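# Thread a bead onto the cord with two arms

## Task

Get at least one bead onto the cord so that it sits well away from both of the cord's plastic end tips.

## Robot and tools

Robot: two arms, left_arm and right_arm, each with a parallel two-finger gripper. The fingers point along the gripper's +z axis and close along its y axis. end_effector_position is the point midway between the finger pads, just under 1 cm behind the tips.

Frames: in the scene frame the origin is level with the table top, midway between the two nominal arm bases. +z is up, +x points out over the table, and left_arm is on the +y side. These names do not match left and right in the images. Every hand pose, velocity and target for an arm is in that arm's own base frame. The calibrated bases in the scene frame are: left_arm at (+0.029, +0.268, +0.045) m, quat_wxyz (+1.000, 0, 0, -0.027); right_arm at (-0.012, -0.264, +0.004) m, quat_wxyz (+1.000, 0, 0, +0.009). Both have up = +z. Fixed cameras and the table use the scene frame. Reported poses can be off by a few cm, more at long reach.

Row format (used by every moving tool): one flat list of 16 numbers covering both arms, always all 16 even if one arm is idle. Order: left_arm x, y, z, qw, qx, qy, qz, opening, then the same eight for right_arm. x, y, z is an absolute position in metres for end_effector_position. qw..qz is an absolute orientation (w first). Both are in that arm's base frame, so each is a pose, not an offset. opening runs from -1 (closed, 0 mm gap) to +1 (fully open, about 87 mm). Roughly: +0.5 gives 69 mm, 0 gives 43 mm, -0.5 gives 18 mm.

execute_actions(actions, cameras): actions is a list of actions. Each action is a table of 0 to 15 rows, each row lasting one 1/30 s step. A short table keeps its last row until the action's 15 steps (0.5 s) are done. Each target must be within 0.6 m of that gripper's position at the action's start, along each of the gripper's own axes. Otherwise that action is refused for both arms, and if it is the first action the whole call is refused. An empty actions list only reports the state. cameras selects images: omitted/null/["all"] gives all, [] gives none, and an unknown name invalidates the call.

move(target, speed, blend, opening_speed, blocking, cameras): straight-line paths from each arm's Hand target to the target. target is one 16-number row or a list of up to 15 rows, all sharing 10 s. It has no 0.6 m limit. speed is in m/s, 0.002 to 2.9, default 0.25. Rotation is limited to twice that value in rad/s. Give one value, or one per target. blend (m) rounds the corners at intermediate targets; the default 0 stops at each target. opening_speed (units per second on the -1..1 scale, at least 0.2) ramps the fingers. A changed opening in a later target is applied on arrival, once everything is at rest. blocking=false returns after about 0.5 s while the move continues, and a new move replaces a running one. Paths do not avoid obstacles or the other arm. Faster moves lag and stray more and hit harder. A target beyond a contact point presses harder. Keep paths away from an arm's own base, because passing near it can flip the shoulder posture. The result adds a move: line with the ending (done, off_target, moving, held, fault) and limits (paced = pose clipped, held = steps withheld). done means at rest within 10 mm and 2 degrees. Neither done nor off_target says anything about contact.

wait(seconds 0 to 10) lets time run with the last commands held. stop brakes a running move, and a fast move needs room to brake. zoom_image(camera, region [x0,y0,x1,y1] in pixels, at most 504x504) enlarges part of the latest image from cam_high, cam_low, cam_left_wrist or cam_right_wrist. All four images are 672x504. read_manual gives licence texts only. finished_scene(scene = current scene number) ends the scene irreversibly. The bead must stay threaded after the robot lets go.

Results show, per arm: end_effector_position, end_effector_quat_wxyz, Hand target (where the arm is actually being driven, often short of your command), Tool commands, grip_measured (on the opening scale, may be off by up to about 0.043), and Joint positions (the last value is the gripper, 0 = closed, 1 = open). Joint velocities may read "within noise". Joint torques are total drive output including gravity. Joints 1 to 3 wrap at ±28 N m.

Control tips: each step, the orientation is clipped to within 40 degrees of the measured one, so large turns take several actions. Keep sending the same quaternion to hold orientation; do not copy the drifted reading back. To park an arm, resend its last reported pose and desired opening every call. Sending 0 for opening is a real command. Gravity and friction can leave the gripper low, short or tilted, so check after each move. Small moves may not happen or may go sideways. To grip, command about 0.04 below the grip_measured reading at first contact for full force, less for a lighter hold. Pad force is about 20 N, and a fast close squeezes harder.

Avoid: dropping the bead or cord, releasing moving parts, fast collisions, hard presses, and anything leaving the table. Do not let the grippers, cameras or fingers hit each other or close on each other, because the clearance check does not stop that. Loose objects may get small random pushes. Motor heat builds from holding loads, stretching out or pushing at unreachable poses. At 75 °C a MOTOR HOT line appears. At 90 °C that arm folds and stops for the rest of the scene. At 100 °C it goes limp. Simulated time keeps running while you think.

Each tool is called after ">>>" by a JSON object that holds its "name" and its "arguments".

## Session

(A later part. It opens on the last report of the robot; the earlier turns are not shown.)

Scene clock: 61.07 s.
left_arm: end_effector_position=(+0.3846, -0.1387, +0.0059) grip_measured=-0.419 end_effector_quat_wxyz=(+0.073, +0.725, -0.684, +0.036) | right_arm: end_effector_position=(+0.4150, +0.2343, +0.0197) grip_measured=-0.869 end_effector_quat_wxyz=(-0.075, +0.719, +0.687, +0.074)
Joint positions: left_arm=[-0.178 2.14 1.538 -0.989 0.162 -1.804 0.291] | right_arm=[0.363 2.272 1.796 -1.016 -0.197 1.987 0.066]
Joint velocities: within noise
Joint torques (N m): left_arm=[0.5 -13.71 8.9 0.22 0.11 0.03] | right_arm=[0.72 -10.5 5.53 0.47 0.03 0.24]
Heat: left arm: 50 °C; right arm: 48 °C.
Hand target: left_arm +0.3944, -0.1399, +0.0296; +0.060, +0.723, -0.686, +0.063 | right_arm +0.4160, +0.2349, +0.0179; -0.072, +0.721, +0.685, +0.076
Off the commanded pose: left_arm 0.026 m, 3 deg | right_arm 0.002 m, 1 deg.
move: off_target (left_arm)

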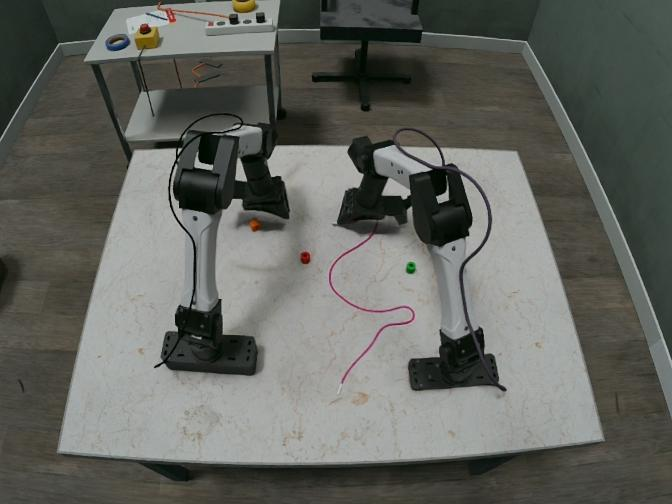

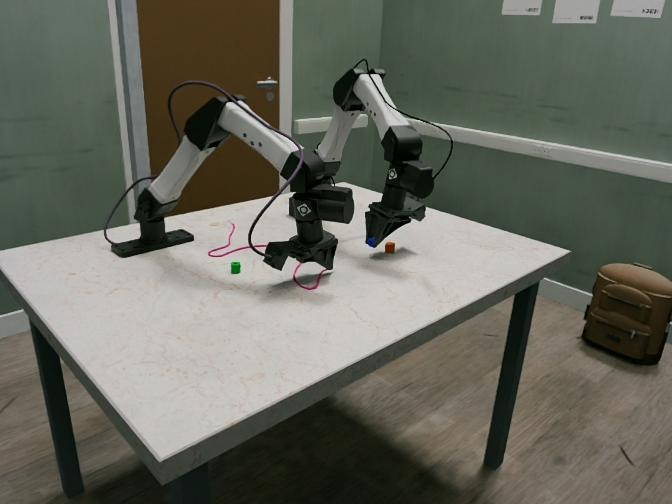

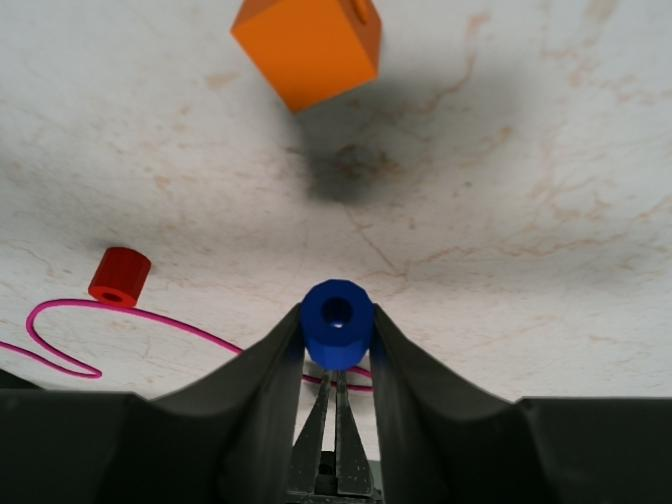

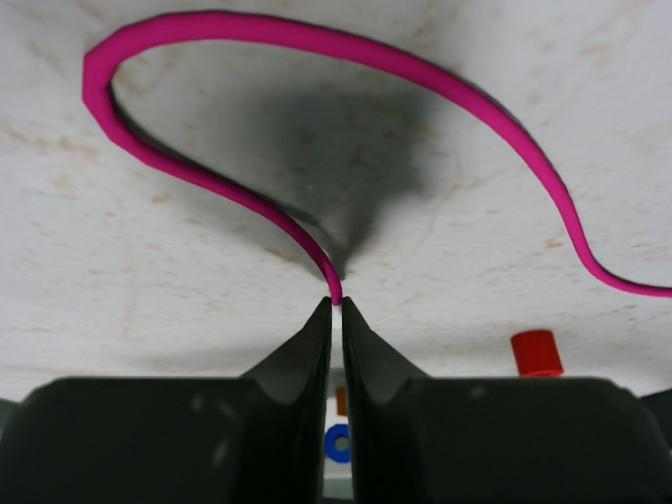

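>>> {"name": "move", "arguments": {"target": [[0.395, -0.140, 0.030, -0.0600, -0.7226, 0.6858, -0.0632, -0.52, 0.416, 0.235, 0.008, -0.0720, 0.7214, 0.6846, 0.0758, -1],[0.395, -0.140, 0.030, -0.0600, -0.7226, 0.6858, -0.0632, -0.52, 0.416, 0.235, 0.008, -0.0720, 0.7214, 0.6846, 0.0758, -0.5],[0.395, -0.140, 0.030, -0.0600, -0.7226, 0.6858, -0.0632, -0.52, 0.416, 0.235, 0.03, -0.0720, 0.7214, 0.6846, 0.0758, -0.5],[0.395, -0.140, 0.030, -0.0600, -0.7226, 0.6858, -0.0632, -0.52, 0.416, 0.207, 0.03, -0.0720, 0.7214, 0.6846, 0.0758, -0.5]], "speed": 0.06}}

>>> {"name": "zoom_image", "arguments": {"camera": "cam_right_wrist", "region": [200, 150, 440, 390]}}

Scene clock: 64.30 s.
left_arm: end_effector_position=(+0.3846, -0.1387, +0.0059) grip_measured=-0.419 end_effector_quat_wxyz=(+0.073, +0.725, -0.684, +0.036) | right_arm: end_effector_position=(+0.4195, +0.2085, +0.0173) grip_measured=-0.500 end_effector_quat_wxyz=(-0.075, +0.724, +0.682, +0.070)
Joint positions: left_arm=[-0.178 2.14 1.538 -0.989 0.162 -1.804 0.291] | right_arm=[0.306 2.264 1.776 -1.021 -0.197 1.942 0.25]
Joint velocities: within noise
Joint torques (N m): left_arm=[0.44 -13.65 8.87 0.2 0.11 0.04] | right_arm=[0.39 -13.86 4.75 0.17 -0.01 0.14]
Heat: left arm: 51 °C; right arm: 49 °C.
Hand target: left_arm +0.3944, -0.1399, +0.0296; +0.060, +0.723, -0.686, +0.063 | right_arm +0.4161, +0.2070, +0.0296; -0.072, +0.721, +0.685, +0.076
Off the commanded pose: left_arm 0.026 m, 3 deg | right_arm 0.013 m, 1 deg.
move: off_target (left_arm, right_arm)

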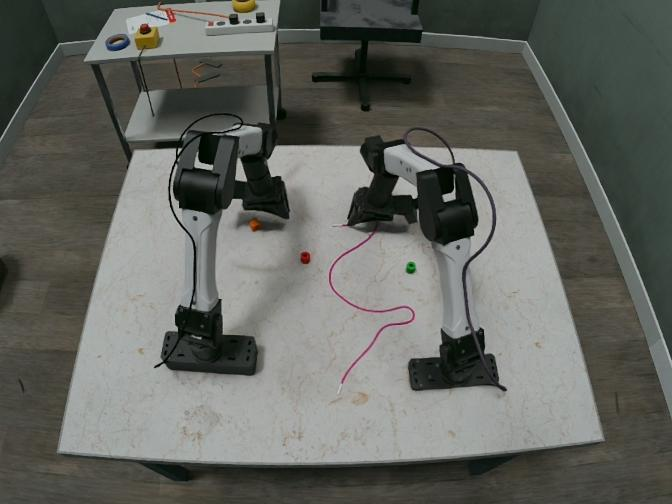

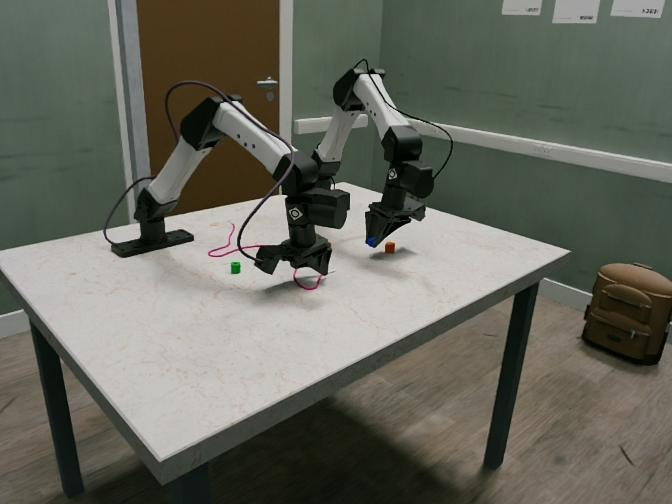

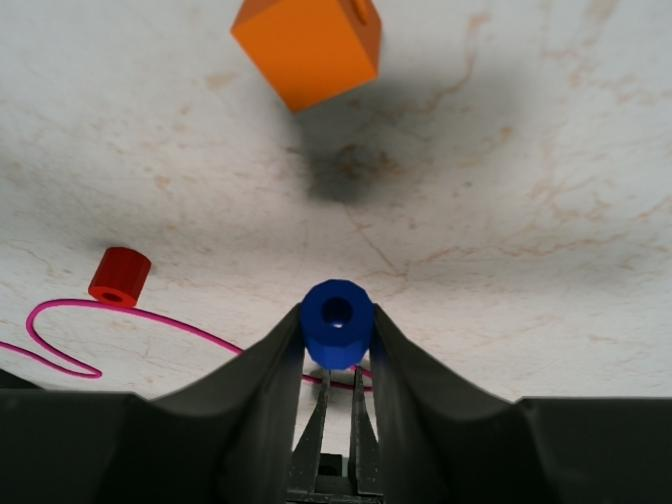

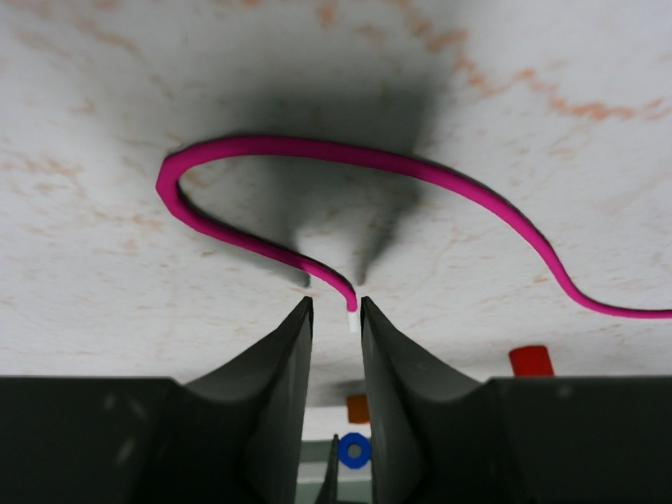

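Scaled by 2.100 from the camera's 672x504 image, which has a finer 960x720 frame.

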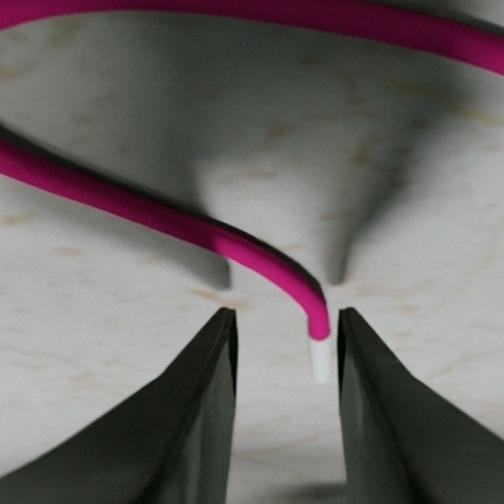

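>>> {"name": "move", "arguments": {"target": [[0.395, -0.140, 0.030, -0.0600, -0.7226, 0.6858, -0.0632, -0.52, 0.412, 0.217, 0.02, -0.0720, 0.7214, 0.6846, 0.0758, -0.4],[0.395, -0.140, 0.030, -0.0600, -0.7226, 0.6858, -0.0632, -0.52, 0.412, 0.217, 0.006, -0.0720, 0.7214, 0.6846, 0.0758, -0.4]], "speed": 0.06}}

>>> {"name": "zoom_image", "arguments": {"camera": "cam_right_wrist", "region": [200, 150, 440, 390]}}

Scene clock: 65.40 s.
left_arm: end_effector_position=(+0.3846, -0.1387, +0.0059) grip_measured=-0.419 end_effector_quat_wxyz=(+0.073, +0.725, -0.684, +0.036) | right_arm: end_effector_position=(+0.4115, +0.2124, +0.0097) grip_measured=-0.400 end_effector_quat_wxyz=(-0.077, +0.722, +0.685, +0.068)
Joint positions: left_arm=[-0.178 2.14 1.538 -0.989 0.162 -1.804 0.291] | right_arm=[0.319 2.252 1.723 -0.983 -0.198 1.949 0.3]
Joint velocities: within noise
Joint torques (N m): left_arm=[0.32 -13.64 8.96 0.21 0.11 0.03] | right_arm=[1.39 -10.71 3.97 0.71 0.01 0.3]
Heat: left arm: 51 °C; right arm: 49 °C.
Hand target: left_arm +0.3944, -0.1399, +0.0296; +0.060, +0.723, -0.686, +0.063 | right_arm +0.4119, +0.2169, +0.0061; -0.072, +0.721, +0.685, +0.075
Off the commanded pose: left_arm 0.026 m, 3 deg | right_arm 0.006 m, 1 deg.
move: off_target (left_arm)

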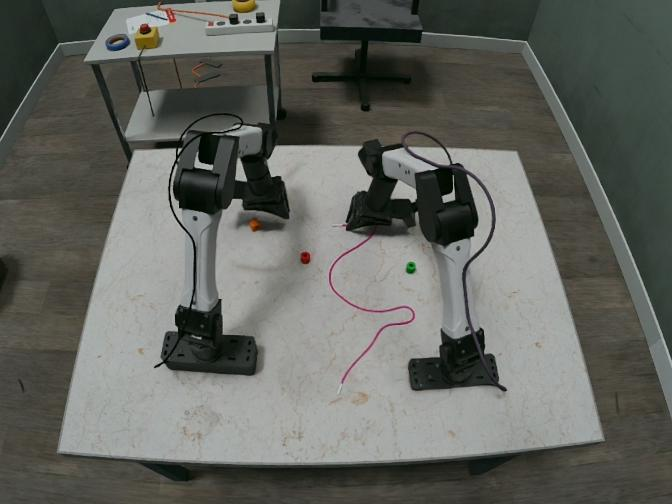

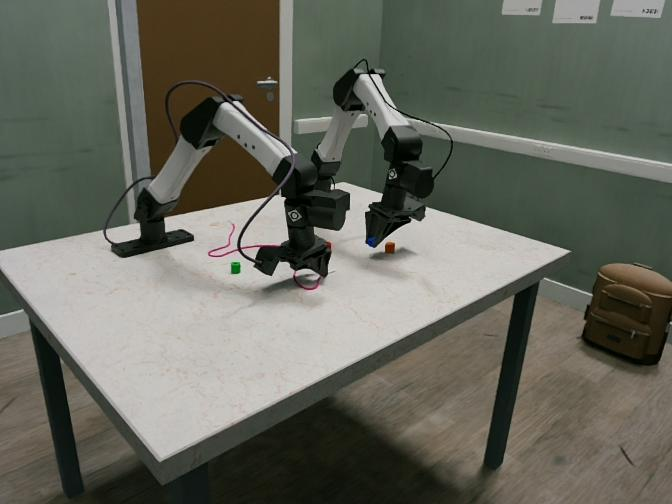

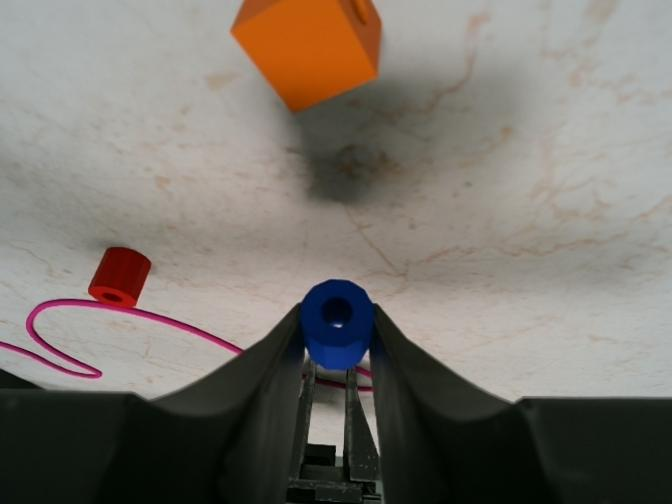

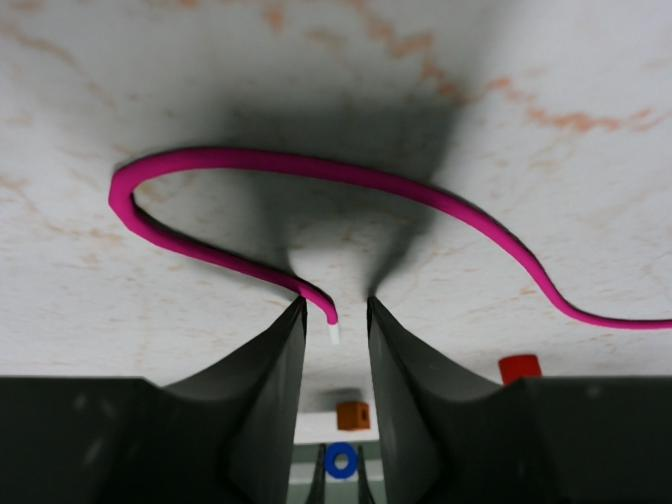

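Scaled by 2.100 from the camera's 672x504 image, which has a finer 960x720 frame.

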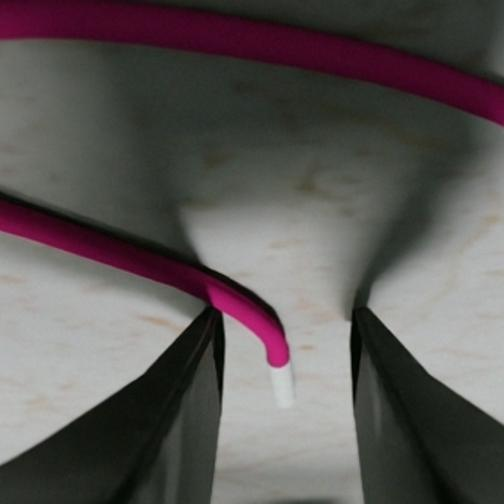

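>>> {"name": "move", "arguments": {"target": [[0.395, -0.140, 0.030, -0.0600, -0.7226, 0.6858, -0.0632, -0.52, 0.412, 0.217, 0.006, -0.0720, 0.7214, 0.6846, 0.0758, -1],[0.395, -0.140, 0.030, -0.0600, -0.7226, 0.6858, -0.0632, -0.52, 0.412, 0.217, 0.08, -0.0720, 0.7214, 0.6846, 0.0758, -1]], "speed": 0.06, "opening_speed": 0.6}}

>>> {"name": "zoom_image", "arguments": {"camera": "cam_right_wrist", "region": [240, 250, 440, 490]}}

>>> {"name": "zoom_image", "arguments": {"camera": "cam_high", "region": [240, 130, 390, 250]}}

>>> {"name": "zoom_image", "arguments": {"camera": "cam_low", "region": [280, 200, 400, 300]}}

Scene clock: 68.80 s.
left_arm: end_effector_position=(+0.3846, -0.1387, +0.0059) grip_measured=-0.419 end_effector_quat_wxyz=(+0.073, +0.724, -0.684, +0.036) | right_arm: end_effector_position=(+0.4052, +0.2125, +0.0552) grip_measured=-0.900 end_effector_quat_wxyz=(-0.086, +0.724, +0.683, +0.051)
Joint positions: left_arm=[-0.178 2.14 1.538 -0.989 0.162 -1.804 0.291] | right_arm=[0.324 2.224 1.865 -1.189 -0.199 1.954 0.05]
Joint velocities: within noise
Joint torques (N m): left_arm=[0.42 -13.65 8.9 0.21 0.11 0.03] | right_arm=[1.07 -13.56 9.65 0.08 0.02 0.27]
Heat: left arm: 52 °C; right arm: 49 °C.
Hand target: left_arm +0.3944, -0.1399, +0.0296; +0.060, +0.723, -0.686, +0.063 | right_arm +0.4114, +0.2168, +0.0798; -0.072, +0.721, +0.684, +0.076
Off the commanded pose: left_arm 0.026 m, 3 deg | right_arm 0.026 m, 3 deg.
move: off_target (left_arm, right_arm)

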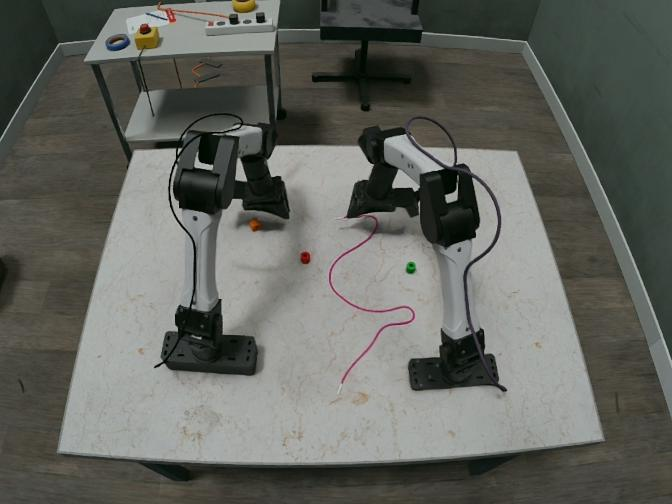

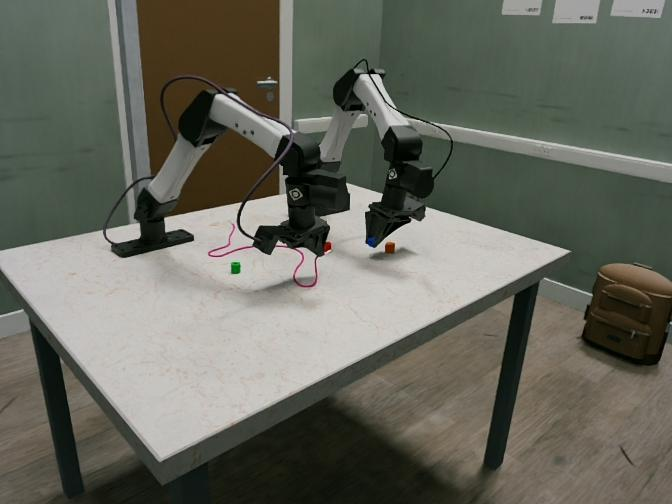

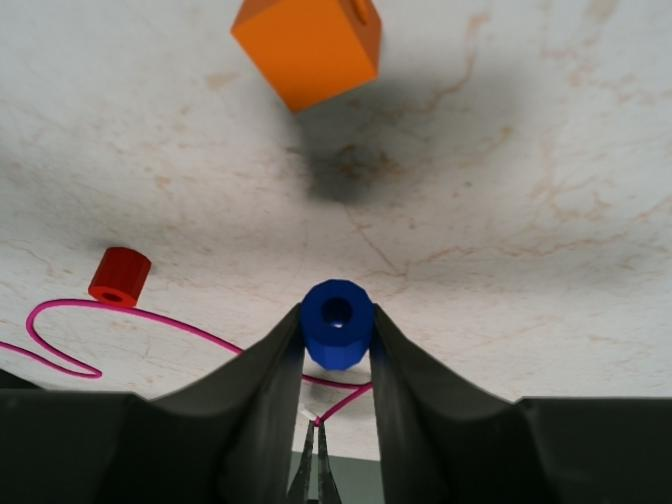

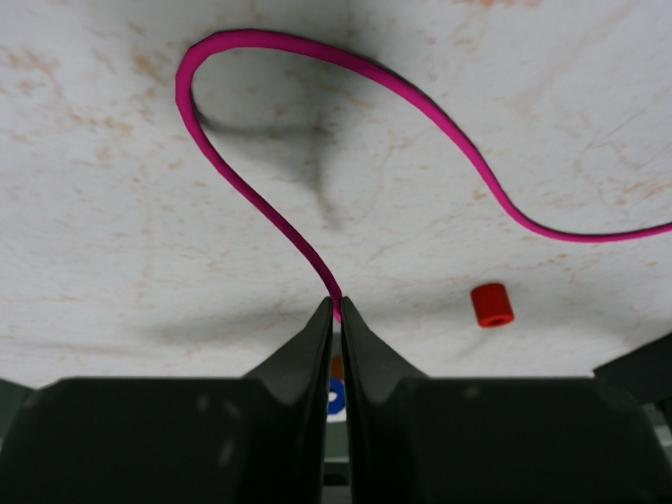

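Scaled by 2.100 from the camera's 672x504 image, which has a finer 960x720 frame.

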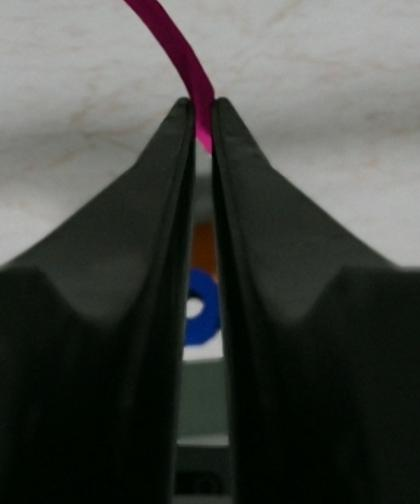

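Scaled by 3.360 from the camera's 672x504 image, which has a finer 960x720 frame.

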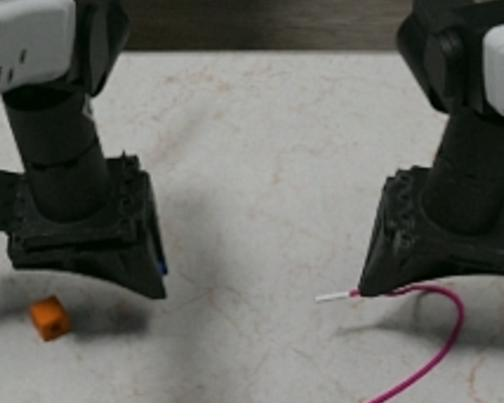

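Scaled by 4.200 from the camera's 672x504 image, which has a finer 960x720 frame.

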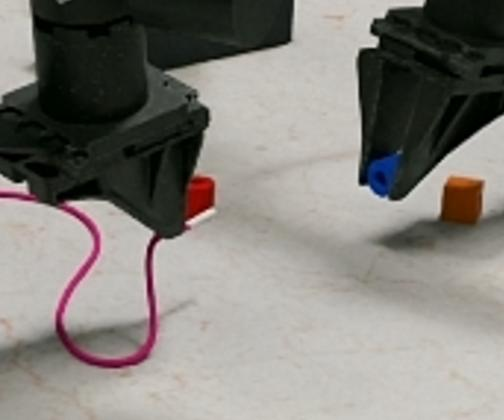

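>>> {"name": "move", "arguments": {"target": [0.384, -0.2178, 0.018, -0.0600, -0.7226, 0.6858, -0.0632, -0.52, 0.420, 0.212, 0.072, -0.0706, 0.7332, 0.6719, 0.0770, -1], "speed": 0.08}}

>>> {"name": "zoom_image", "arguments": {"camera": "cam_right_wrist", "region": [240, 250, 440, 490]}}

>>> {"name": "zoom_image", "arguments": {"camera": "cam_left_wrist", "region": [270, 260, 410, 500]}}

>>> {"name": "zoom_image", "arguments": {"camera": "cam_high", "region": [270, 150, 390, 250]}}

>>> {"name": "zoom_image", "arguments": {"camera": "cam_low", "region": [290, 210, 390, 290]}}

Scene clock: 71.07 s.
left_arm: end_effector_position=(+0.3735, -0.2142, +0.0110) grip_measured=-0.419 end_effector_quat_wxyz=(+0.068, +0.721, -0.688, +0.048) | right_arm: end_effector_position=(+0.4057, +0.2123, +0.0551) grip_measured=-0.900 end_effector_quat_wxyz=(-0.086, +0.730, +0.677, +0.050)
Joint positions: left_arm=[-0.367 2.14 1.558 -0.952 0.162 -1.988 0.291] | right_arm=[0.324 2.224 1.865 -1.19 -0.199 1.972 0.05]
Joint velocities: within noise
Joint torques (N m): left_arm=[-0.02 -10.11 9.07 0.47 0.01 -0.1] | right_arm=[-0.21 -12.08 9.28 0.32 0.05 0.28]
Heat: left arm: 52 °C; right arm: 49 °C.
Hand target: left_arm +0.3837, -0.2177, +0.0181; +0.060, +0.723, -0.686, +0.063 | right_arm +0.4194, +0.2117, +0.0724; -0.071, +0.733, +0.672, +0.077
Off the commanded pose: left_arm 0.013 m, 2 deg | right_arm 0.022 m, 4 deg.
move: off_target (left_arm, right_arm)

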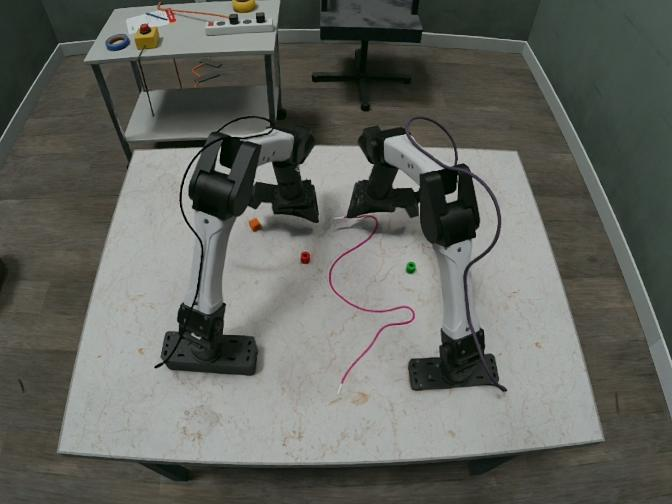

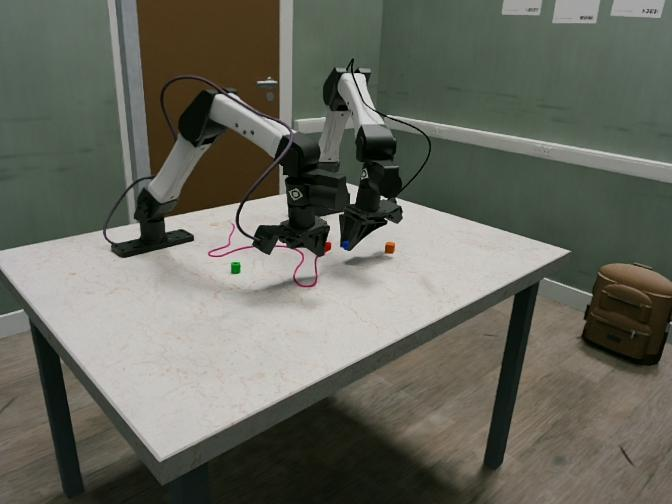

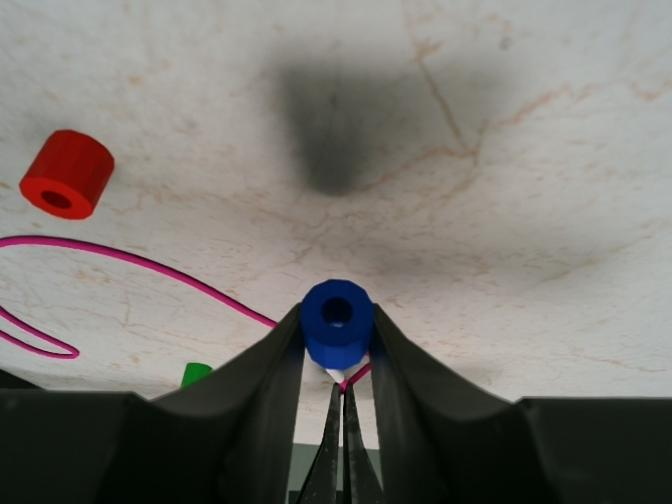

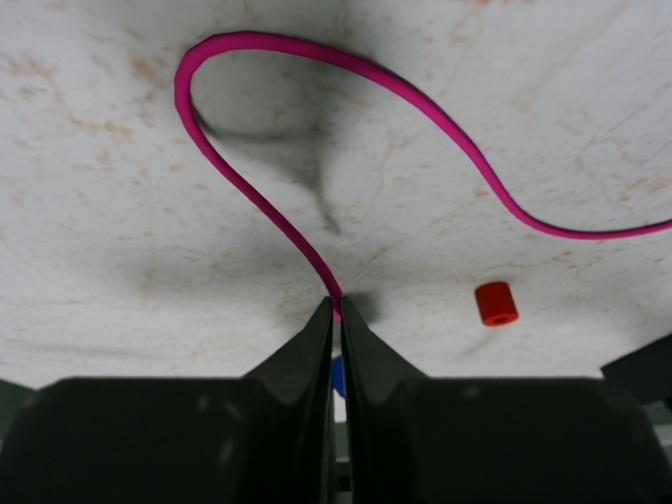

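Scaled by 2.100 from the camera's 672x504 image, which has a finer 960x720 frame.

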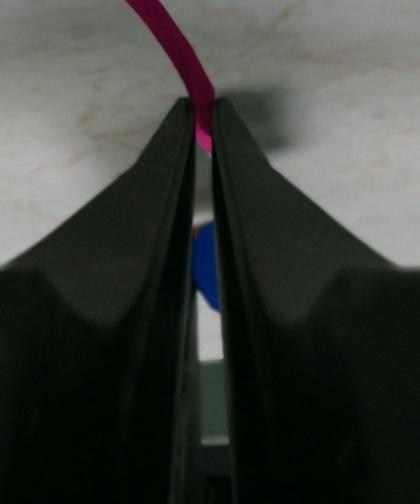

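Scaled by 2.100 from the camera's 672x504 image, which has a finer 960x720 frame.

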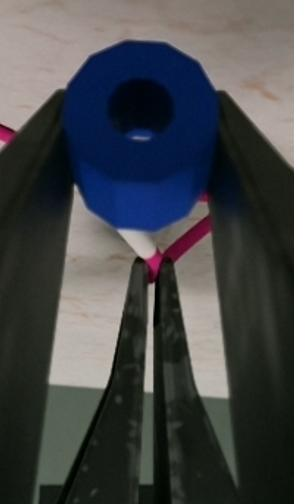

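Scaled by 4.200 from the camera's 672x504 image, which has a finer 960x720 frame.

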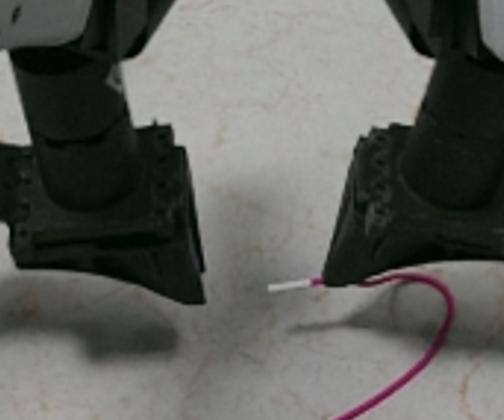

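Scaled by 5.040 from the camera's 672x504 image, which has a finer 960x720 frame.

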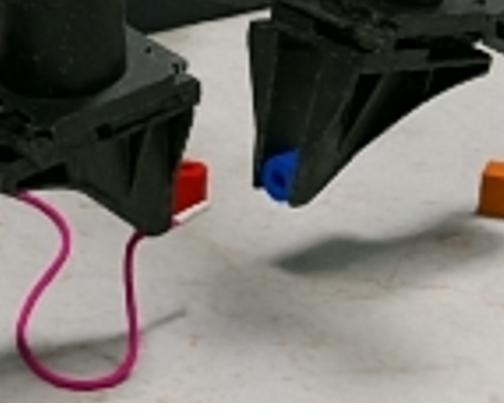

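>>> {"name": "move", "arguments": {"target": [0.470, -0.2165, 0.016, -0.0566, -0.7581, 0.6463, -0.0663, -0.52, 0.505, 0.209, 0.077, -0.0665, 0.7674, 0.6326, 0.0806, -1], "speed": 0.1}}

>>> {"name": "zoom_image", "arguments": {"camera": "cam_left_wrist", "region": [270, 260, 410, 500]}}

>>> {"name": "zoom_image", "arguments": {"camera": "cam_high", "region": [270, 120, 390, 220]}}

>>> {"name": "zoom_image", "arguments": {"camera": "cam_low", "region": [300, 210, 400, 290]}}

Scene clock: 73.90 s.
left_arm: end_effector_position=(+0.4651, -0.2185, +0.0167) grip_measured=-0.419 end_effector_quat_wxyz=(+0.060, +0.754, -0.651, +0.067) | right_arm: end_effector_position=(+0.5005, +0.2121, +0.0703) grip_measured=-0.900 end_effector_quat_wxyz=(-0.071, +0.764, +0.635, +0.084)
Joint positions: left_arm=[-0.312 2.439 2.087 -1.14 0.162 -2.036 0.291] | right_arm=[0.27 2.689 2.76 -1.546 -0.197 2.034 0.05]
Joint velocities: within noise
Joint torques (N m): left_arm=[0.38 -10.8 9.8 0.33 -0.03 -0.11] | right_arm=[0.02 -12.08 9.42 0.23 0.08 0.28]
Heat: left arm: 52 °C; right arm: 49 °C.
Hand target: left_arm +0.4699, -0.2164, +0.0160; +0.056, +0.758, -0.646, +0.067 | right_arm +0.5045, +0.2089, +0.0768; -0.063, +0.768, +0.631, +0.090
Off the commanded pose: left_arm 0.005 m, 1 deg | right_arm 0.009 m, 1 deg.
joint sent to its limit (right arm) — joint 4 (wrist pitch), lower limit. The joint targets still meet the commanded pose.
move: done

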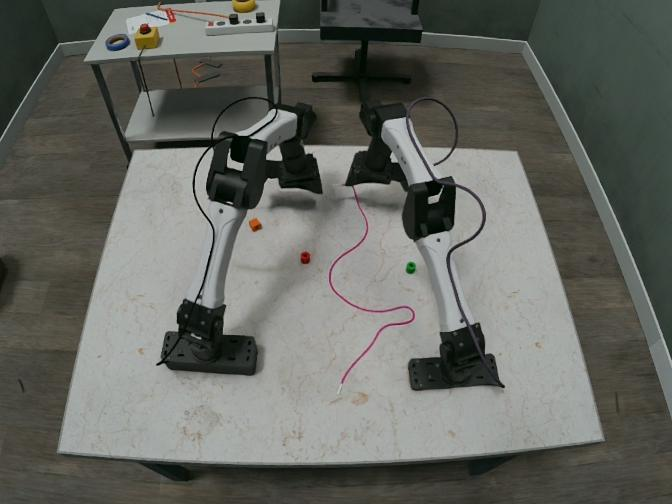

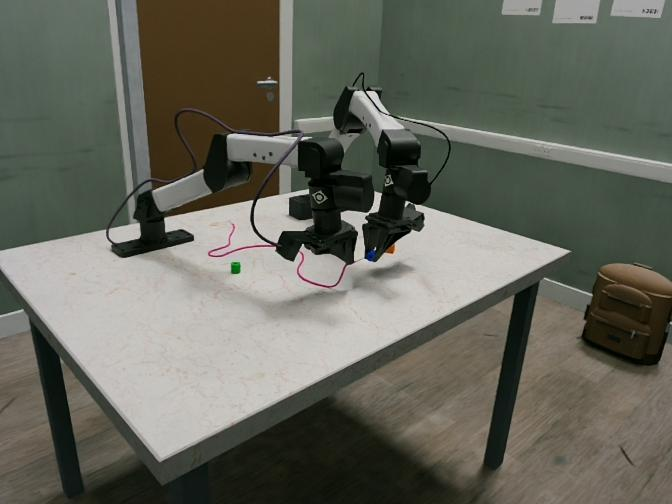

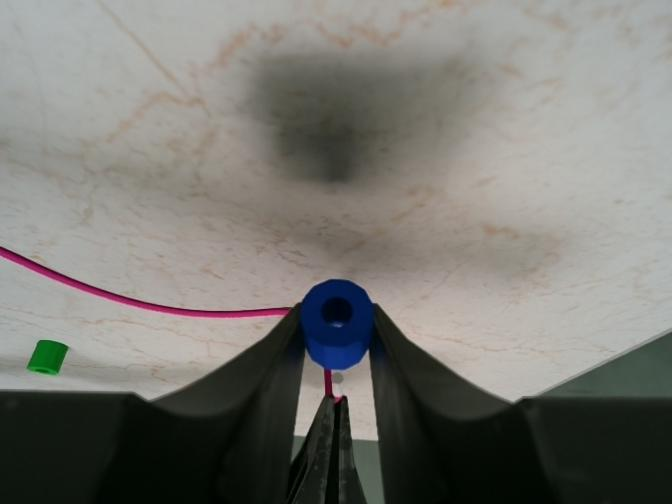

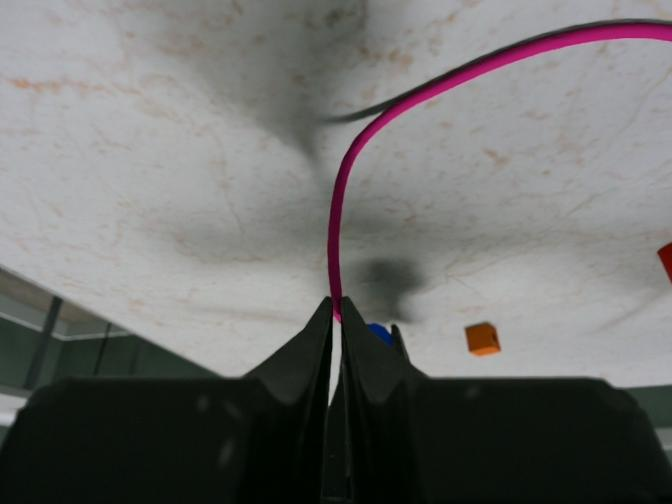

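Scaled by 2.100 from the camera's 672x504 image, which has a finer 960x720 frame.

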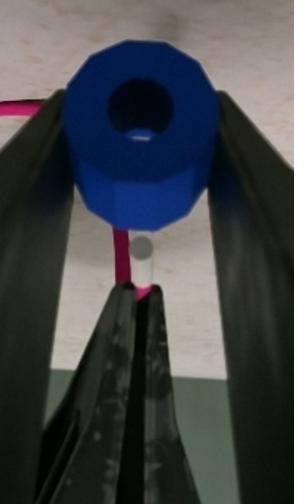

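Scaled by 4.200 from the camera's 672x504 image, which has a finer 960x720 frame.

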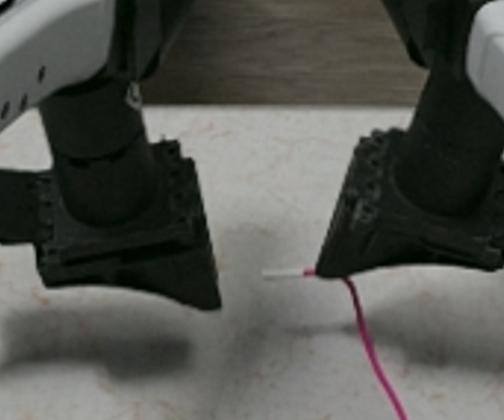

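Scaled by 5.040 from the camera's 672x504 image, which has a finer 960x720 frame.

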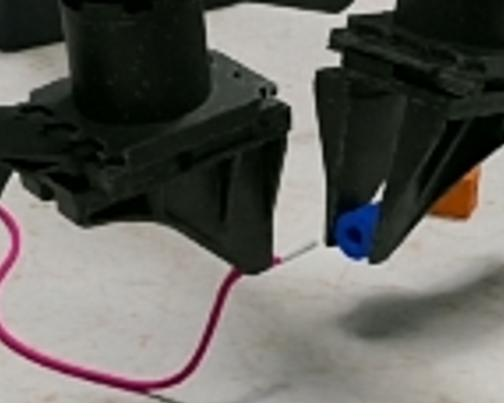

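>>> {"name": "move", "arguments": {"target": [0.471, -0.2285, 0.0225, -0.0566, -0.7581, 0.6463, -0.0663, -0.52, 0.505, 0.209, 0.077, -0.0665, 0.7674, 0.6326, 0.0806, -1], "speed": 0.05}}

>>> {"name": "zoom_image", "arguments": {"camera": "cam_left_wrist", "region": [270, 260, 410, 500]}}

>>> {"name": "zoom_image", "arguments": {"camera": "cam_high", "region": [270, 120, 390, 220]}}

>>> {"name": "zoom_image", "arguments": {"camera": "cam_low", "region": [320, 220, 390, 280]}}

Scene clock: 75.70 s.
left_arm: end_effector_position=(+0.4677, -0.2273, +0.0233) grip_measured=-0.419 end_effector_quat_wxyz=(+0.060, +0.756, -0.648, +0.068) | right_arm: end_effector_position=(+0.5003, +0.2120, +0.0702) grip_measured=-0.900 end_effector_quat_wxyz=(-0.071, +0.765, +0.635, +0.083)
Joint positions: left_arm=[-0.328 2.461 2.152 -1.18 0.162 -2.059 0.291] | right_arm=[0.27 2.689 2.76 -1.547 -0.197 2.034 0.05]
Joint velocities: within noise
Joint torques (N m): left_arm=[-0.28 -10.99 9.73 0.38 -0.08 -0.1] | right_arm=[0.14 -11.97 9.37 0.2 0.05 0.27]
Heat: left arm: 52 °C; right arm: 49 °C.
Hand target: left_arm +0.4709, -0.2284, +0.0224; +0.056, +0.758, -0.646, +0.067 | right_arm +0.5044, +0.2089, +0.0768; -0.063, +0.768, +0.630, +0.090
Off the commanded pose: left_arm 0.004 m, 1 deg | right_arm 0.009 m, 1 deg.
joint sent to its limit (right arm) — joint 4 (wrist pitch), lower limit. The joint targets still meet the commanded pose.
move: done

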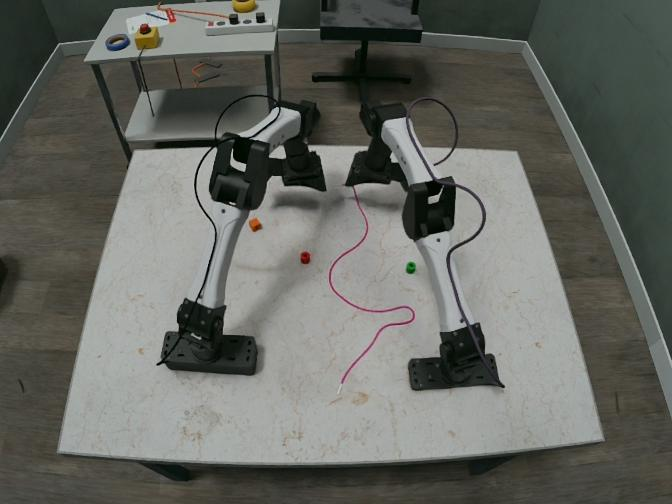

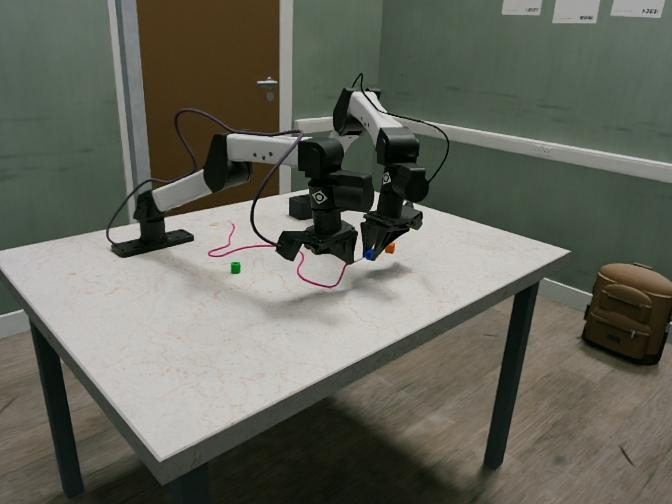

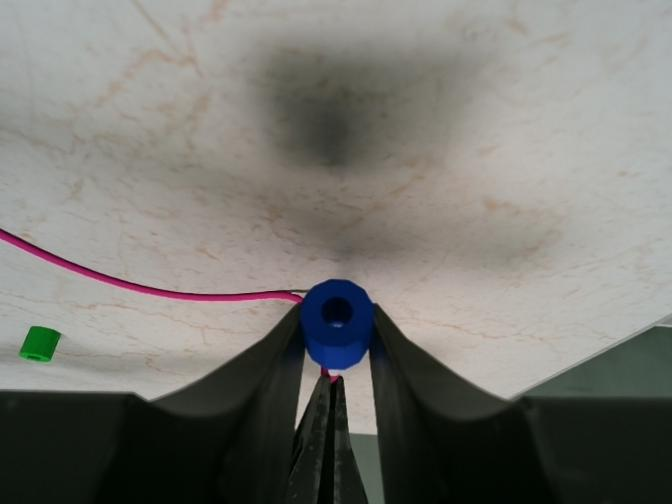

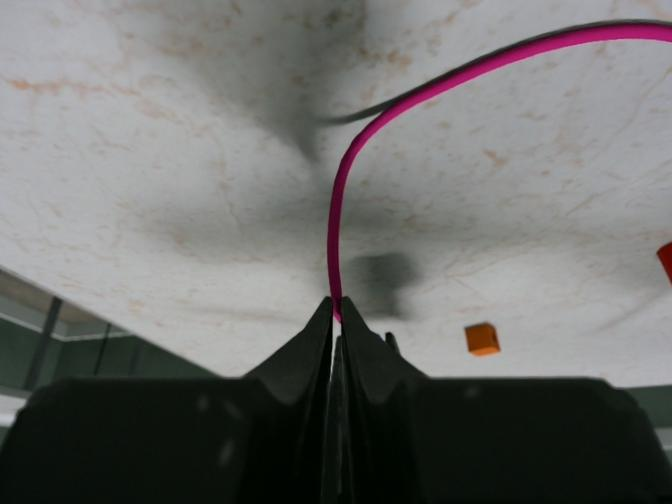

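Scaled by 2.100 from the camera's 672x504 image, which has a finer 960x720 frame.

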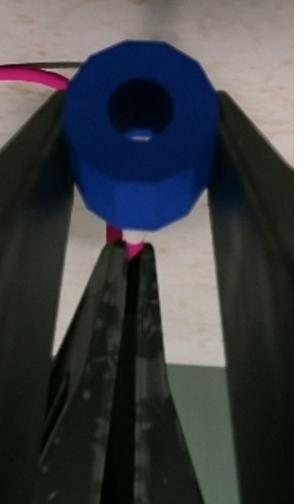

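Scaled by 4.200 from the camera's 672x504 image, which has a finer 960x720 frame.

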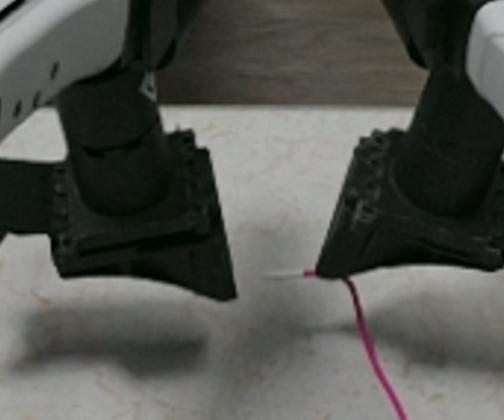

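Scaled by 7.200 from the camera's 672x504 image, which has a finer 960x720 frame.

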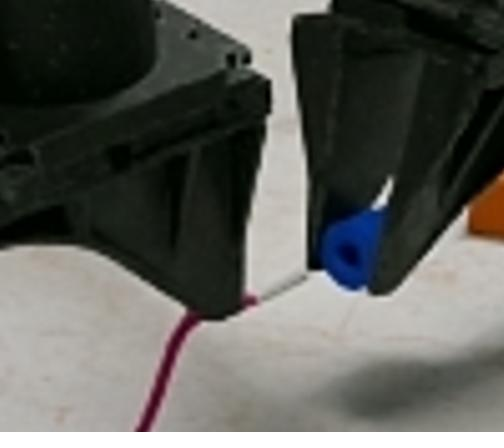

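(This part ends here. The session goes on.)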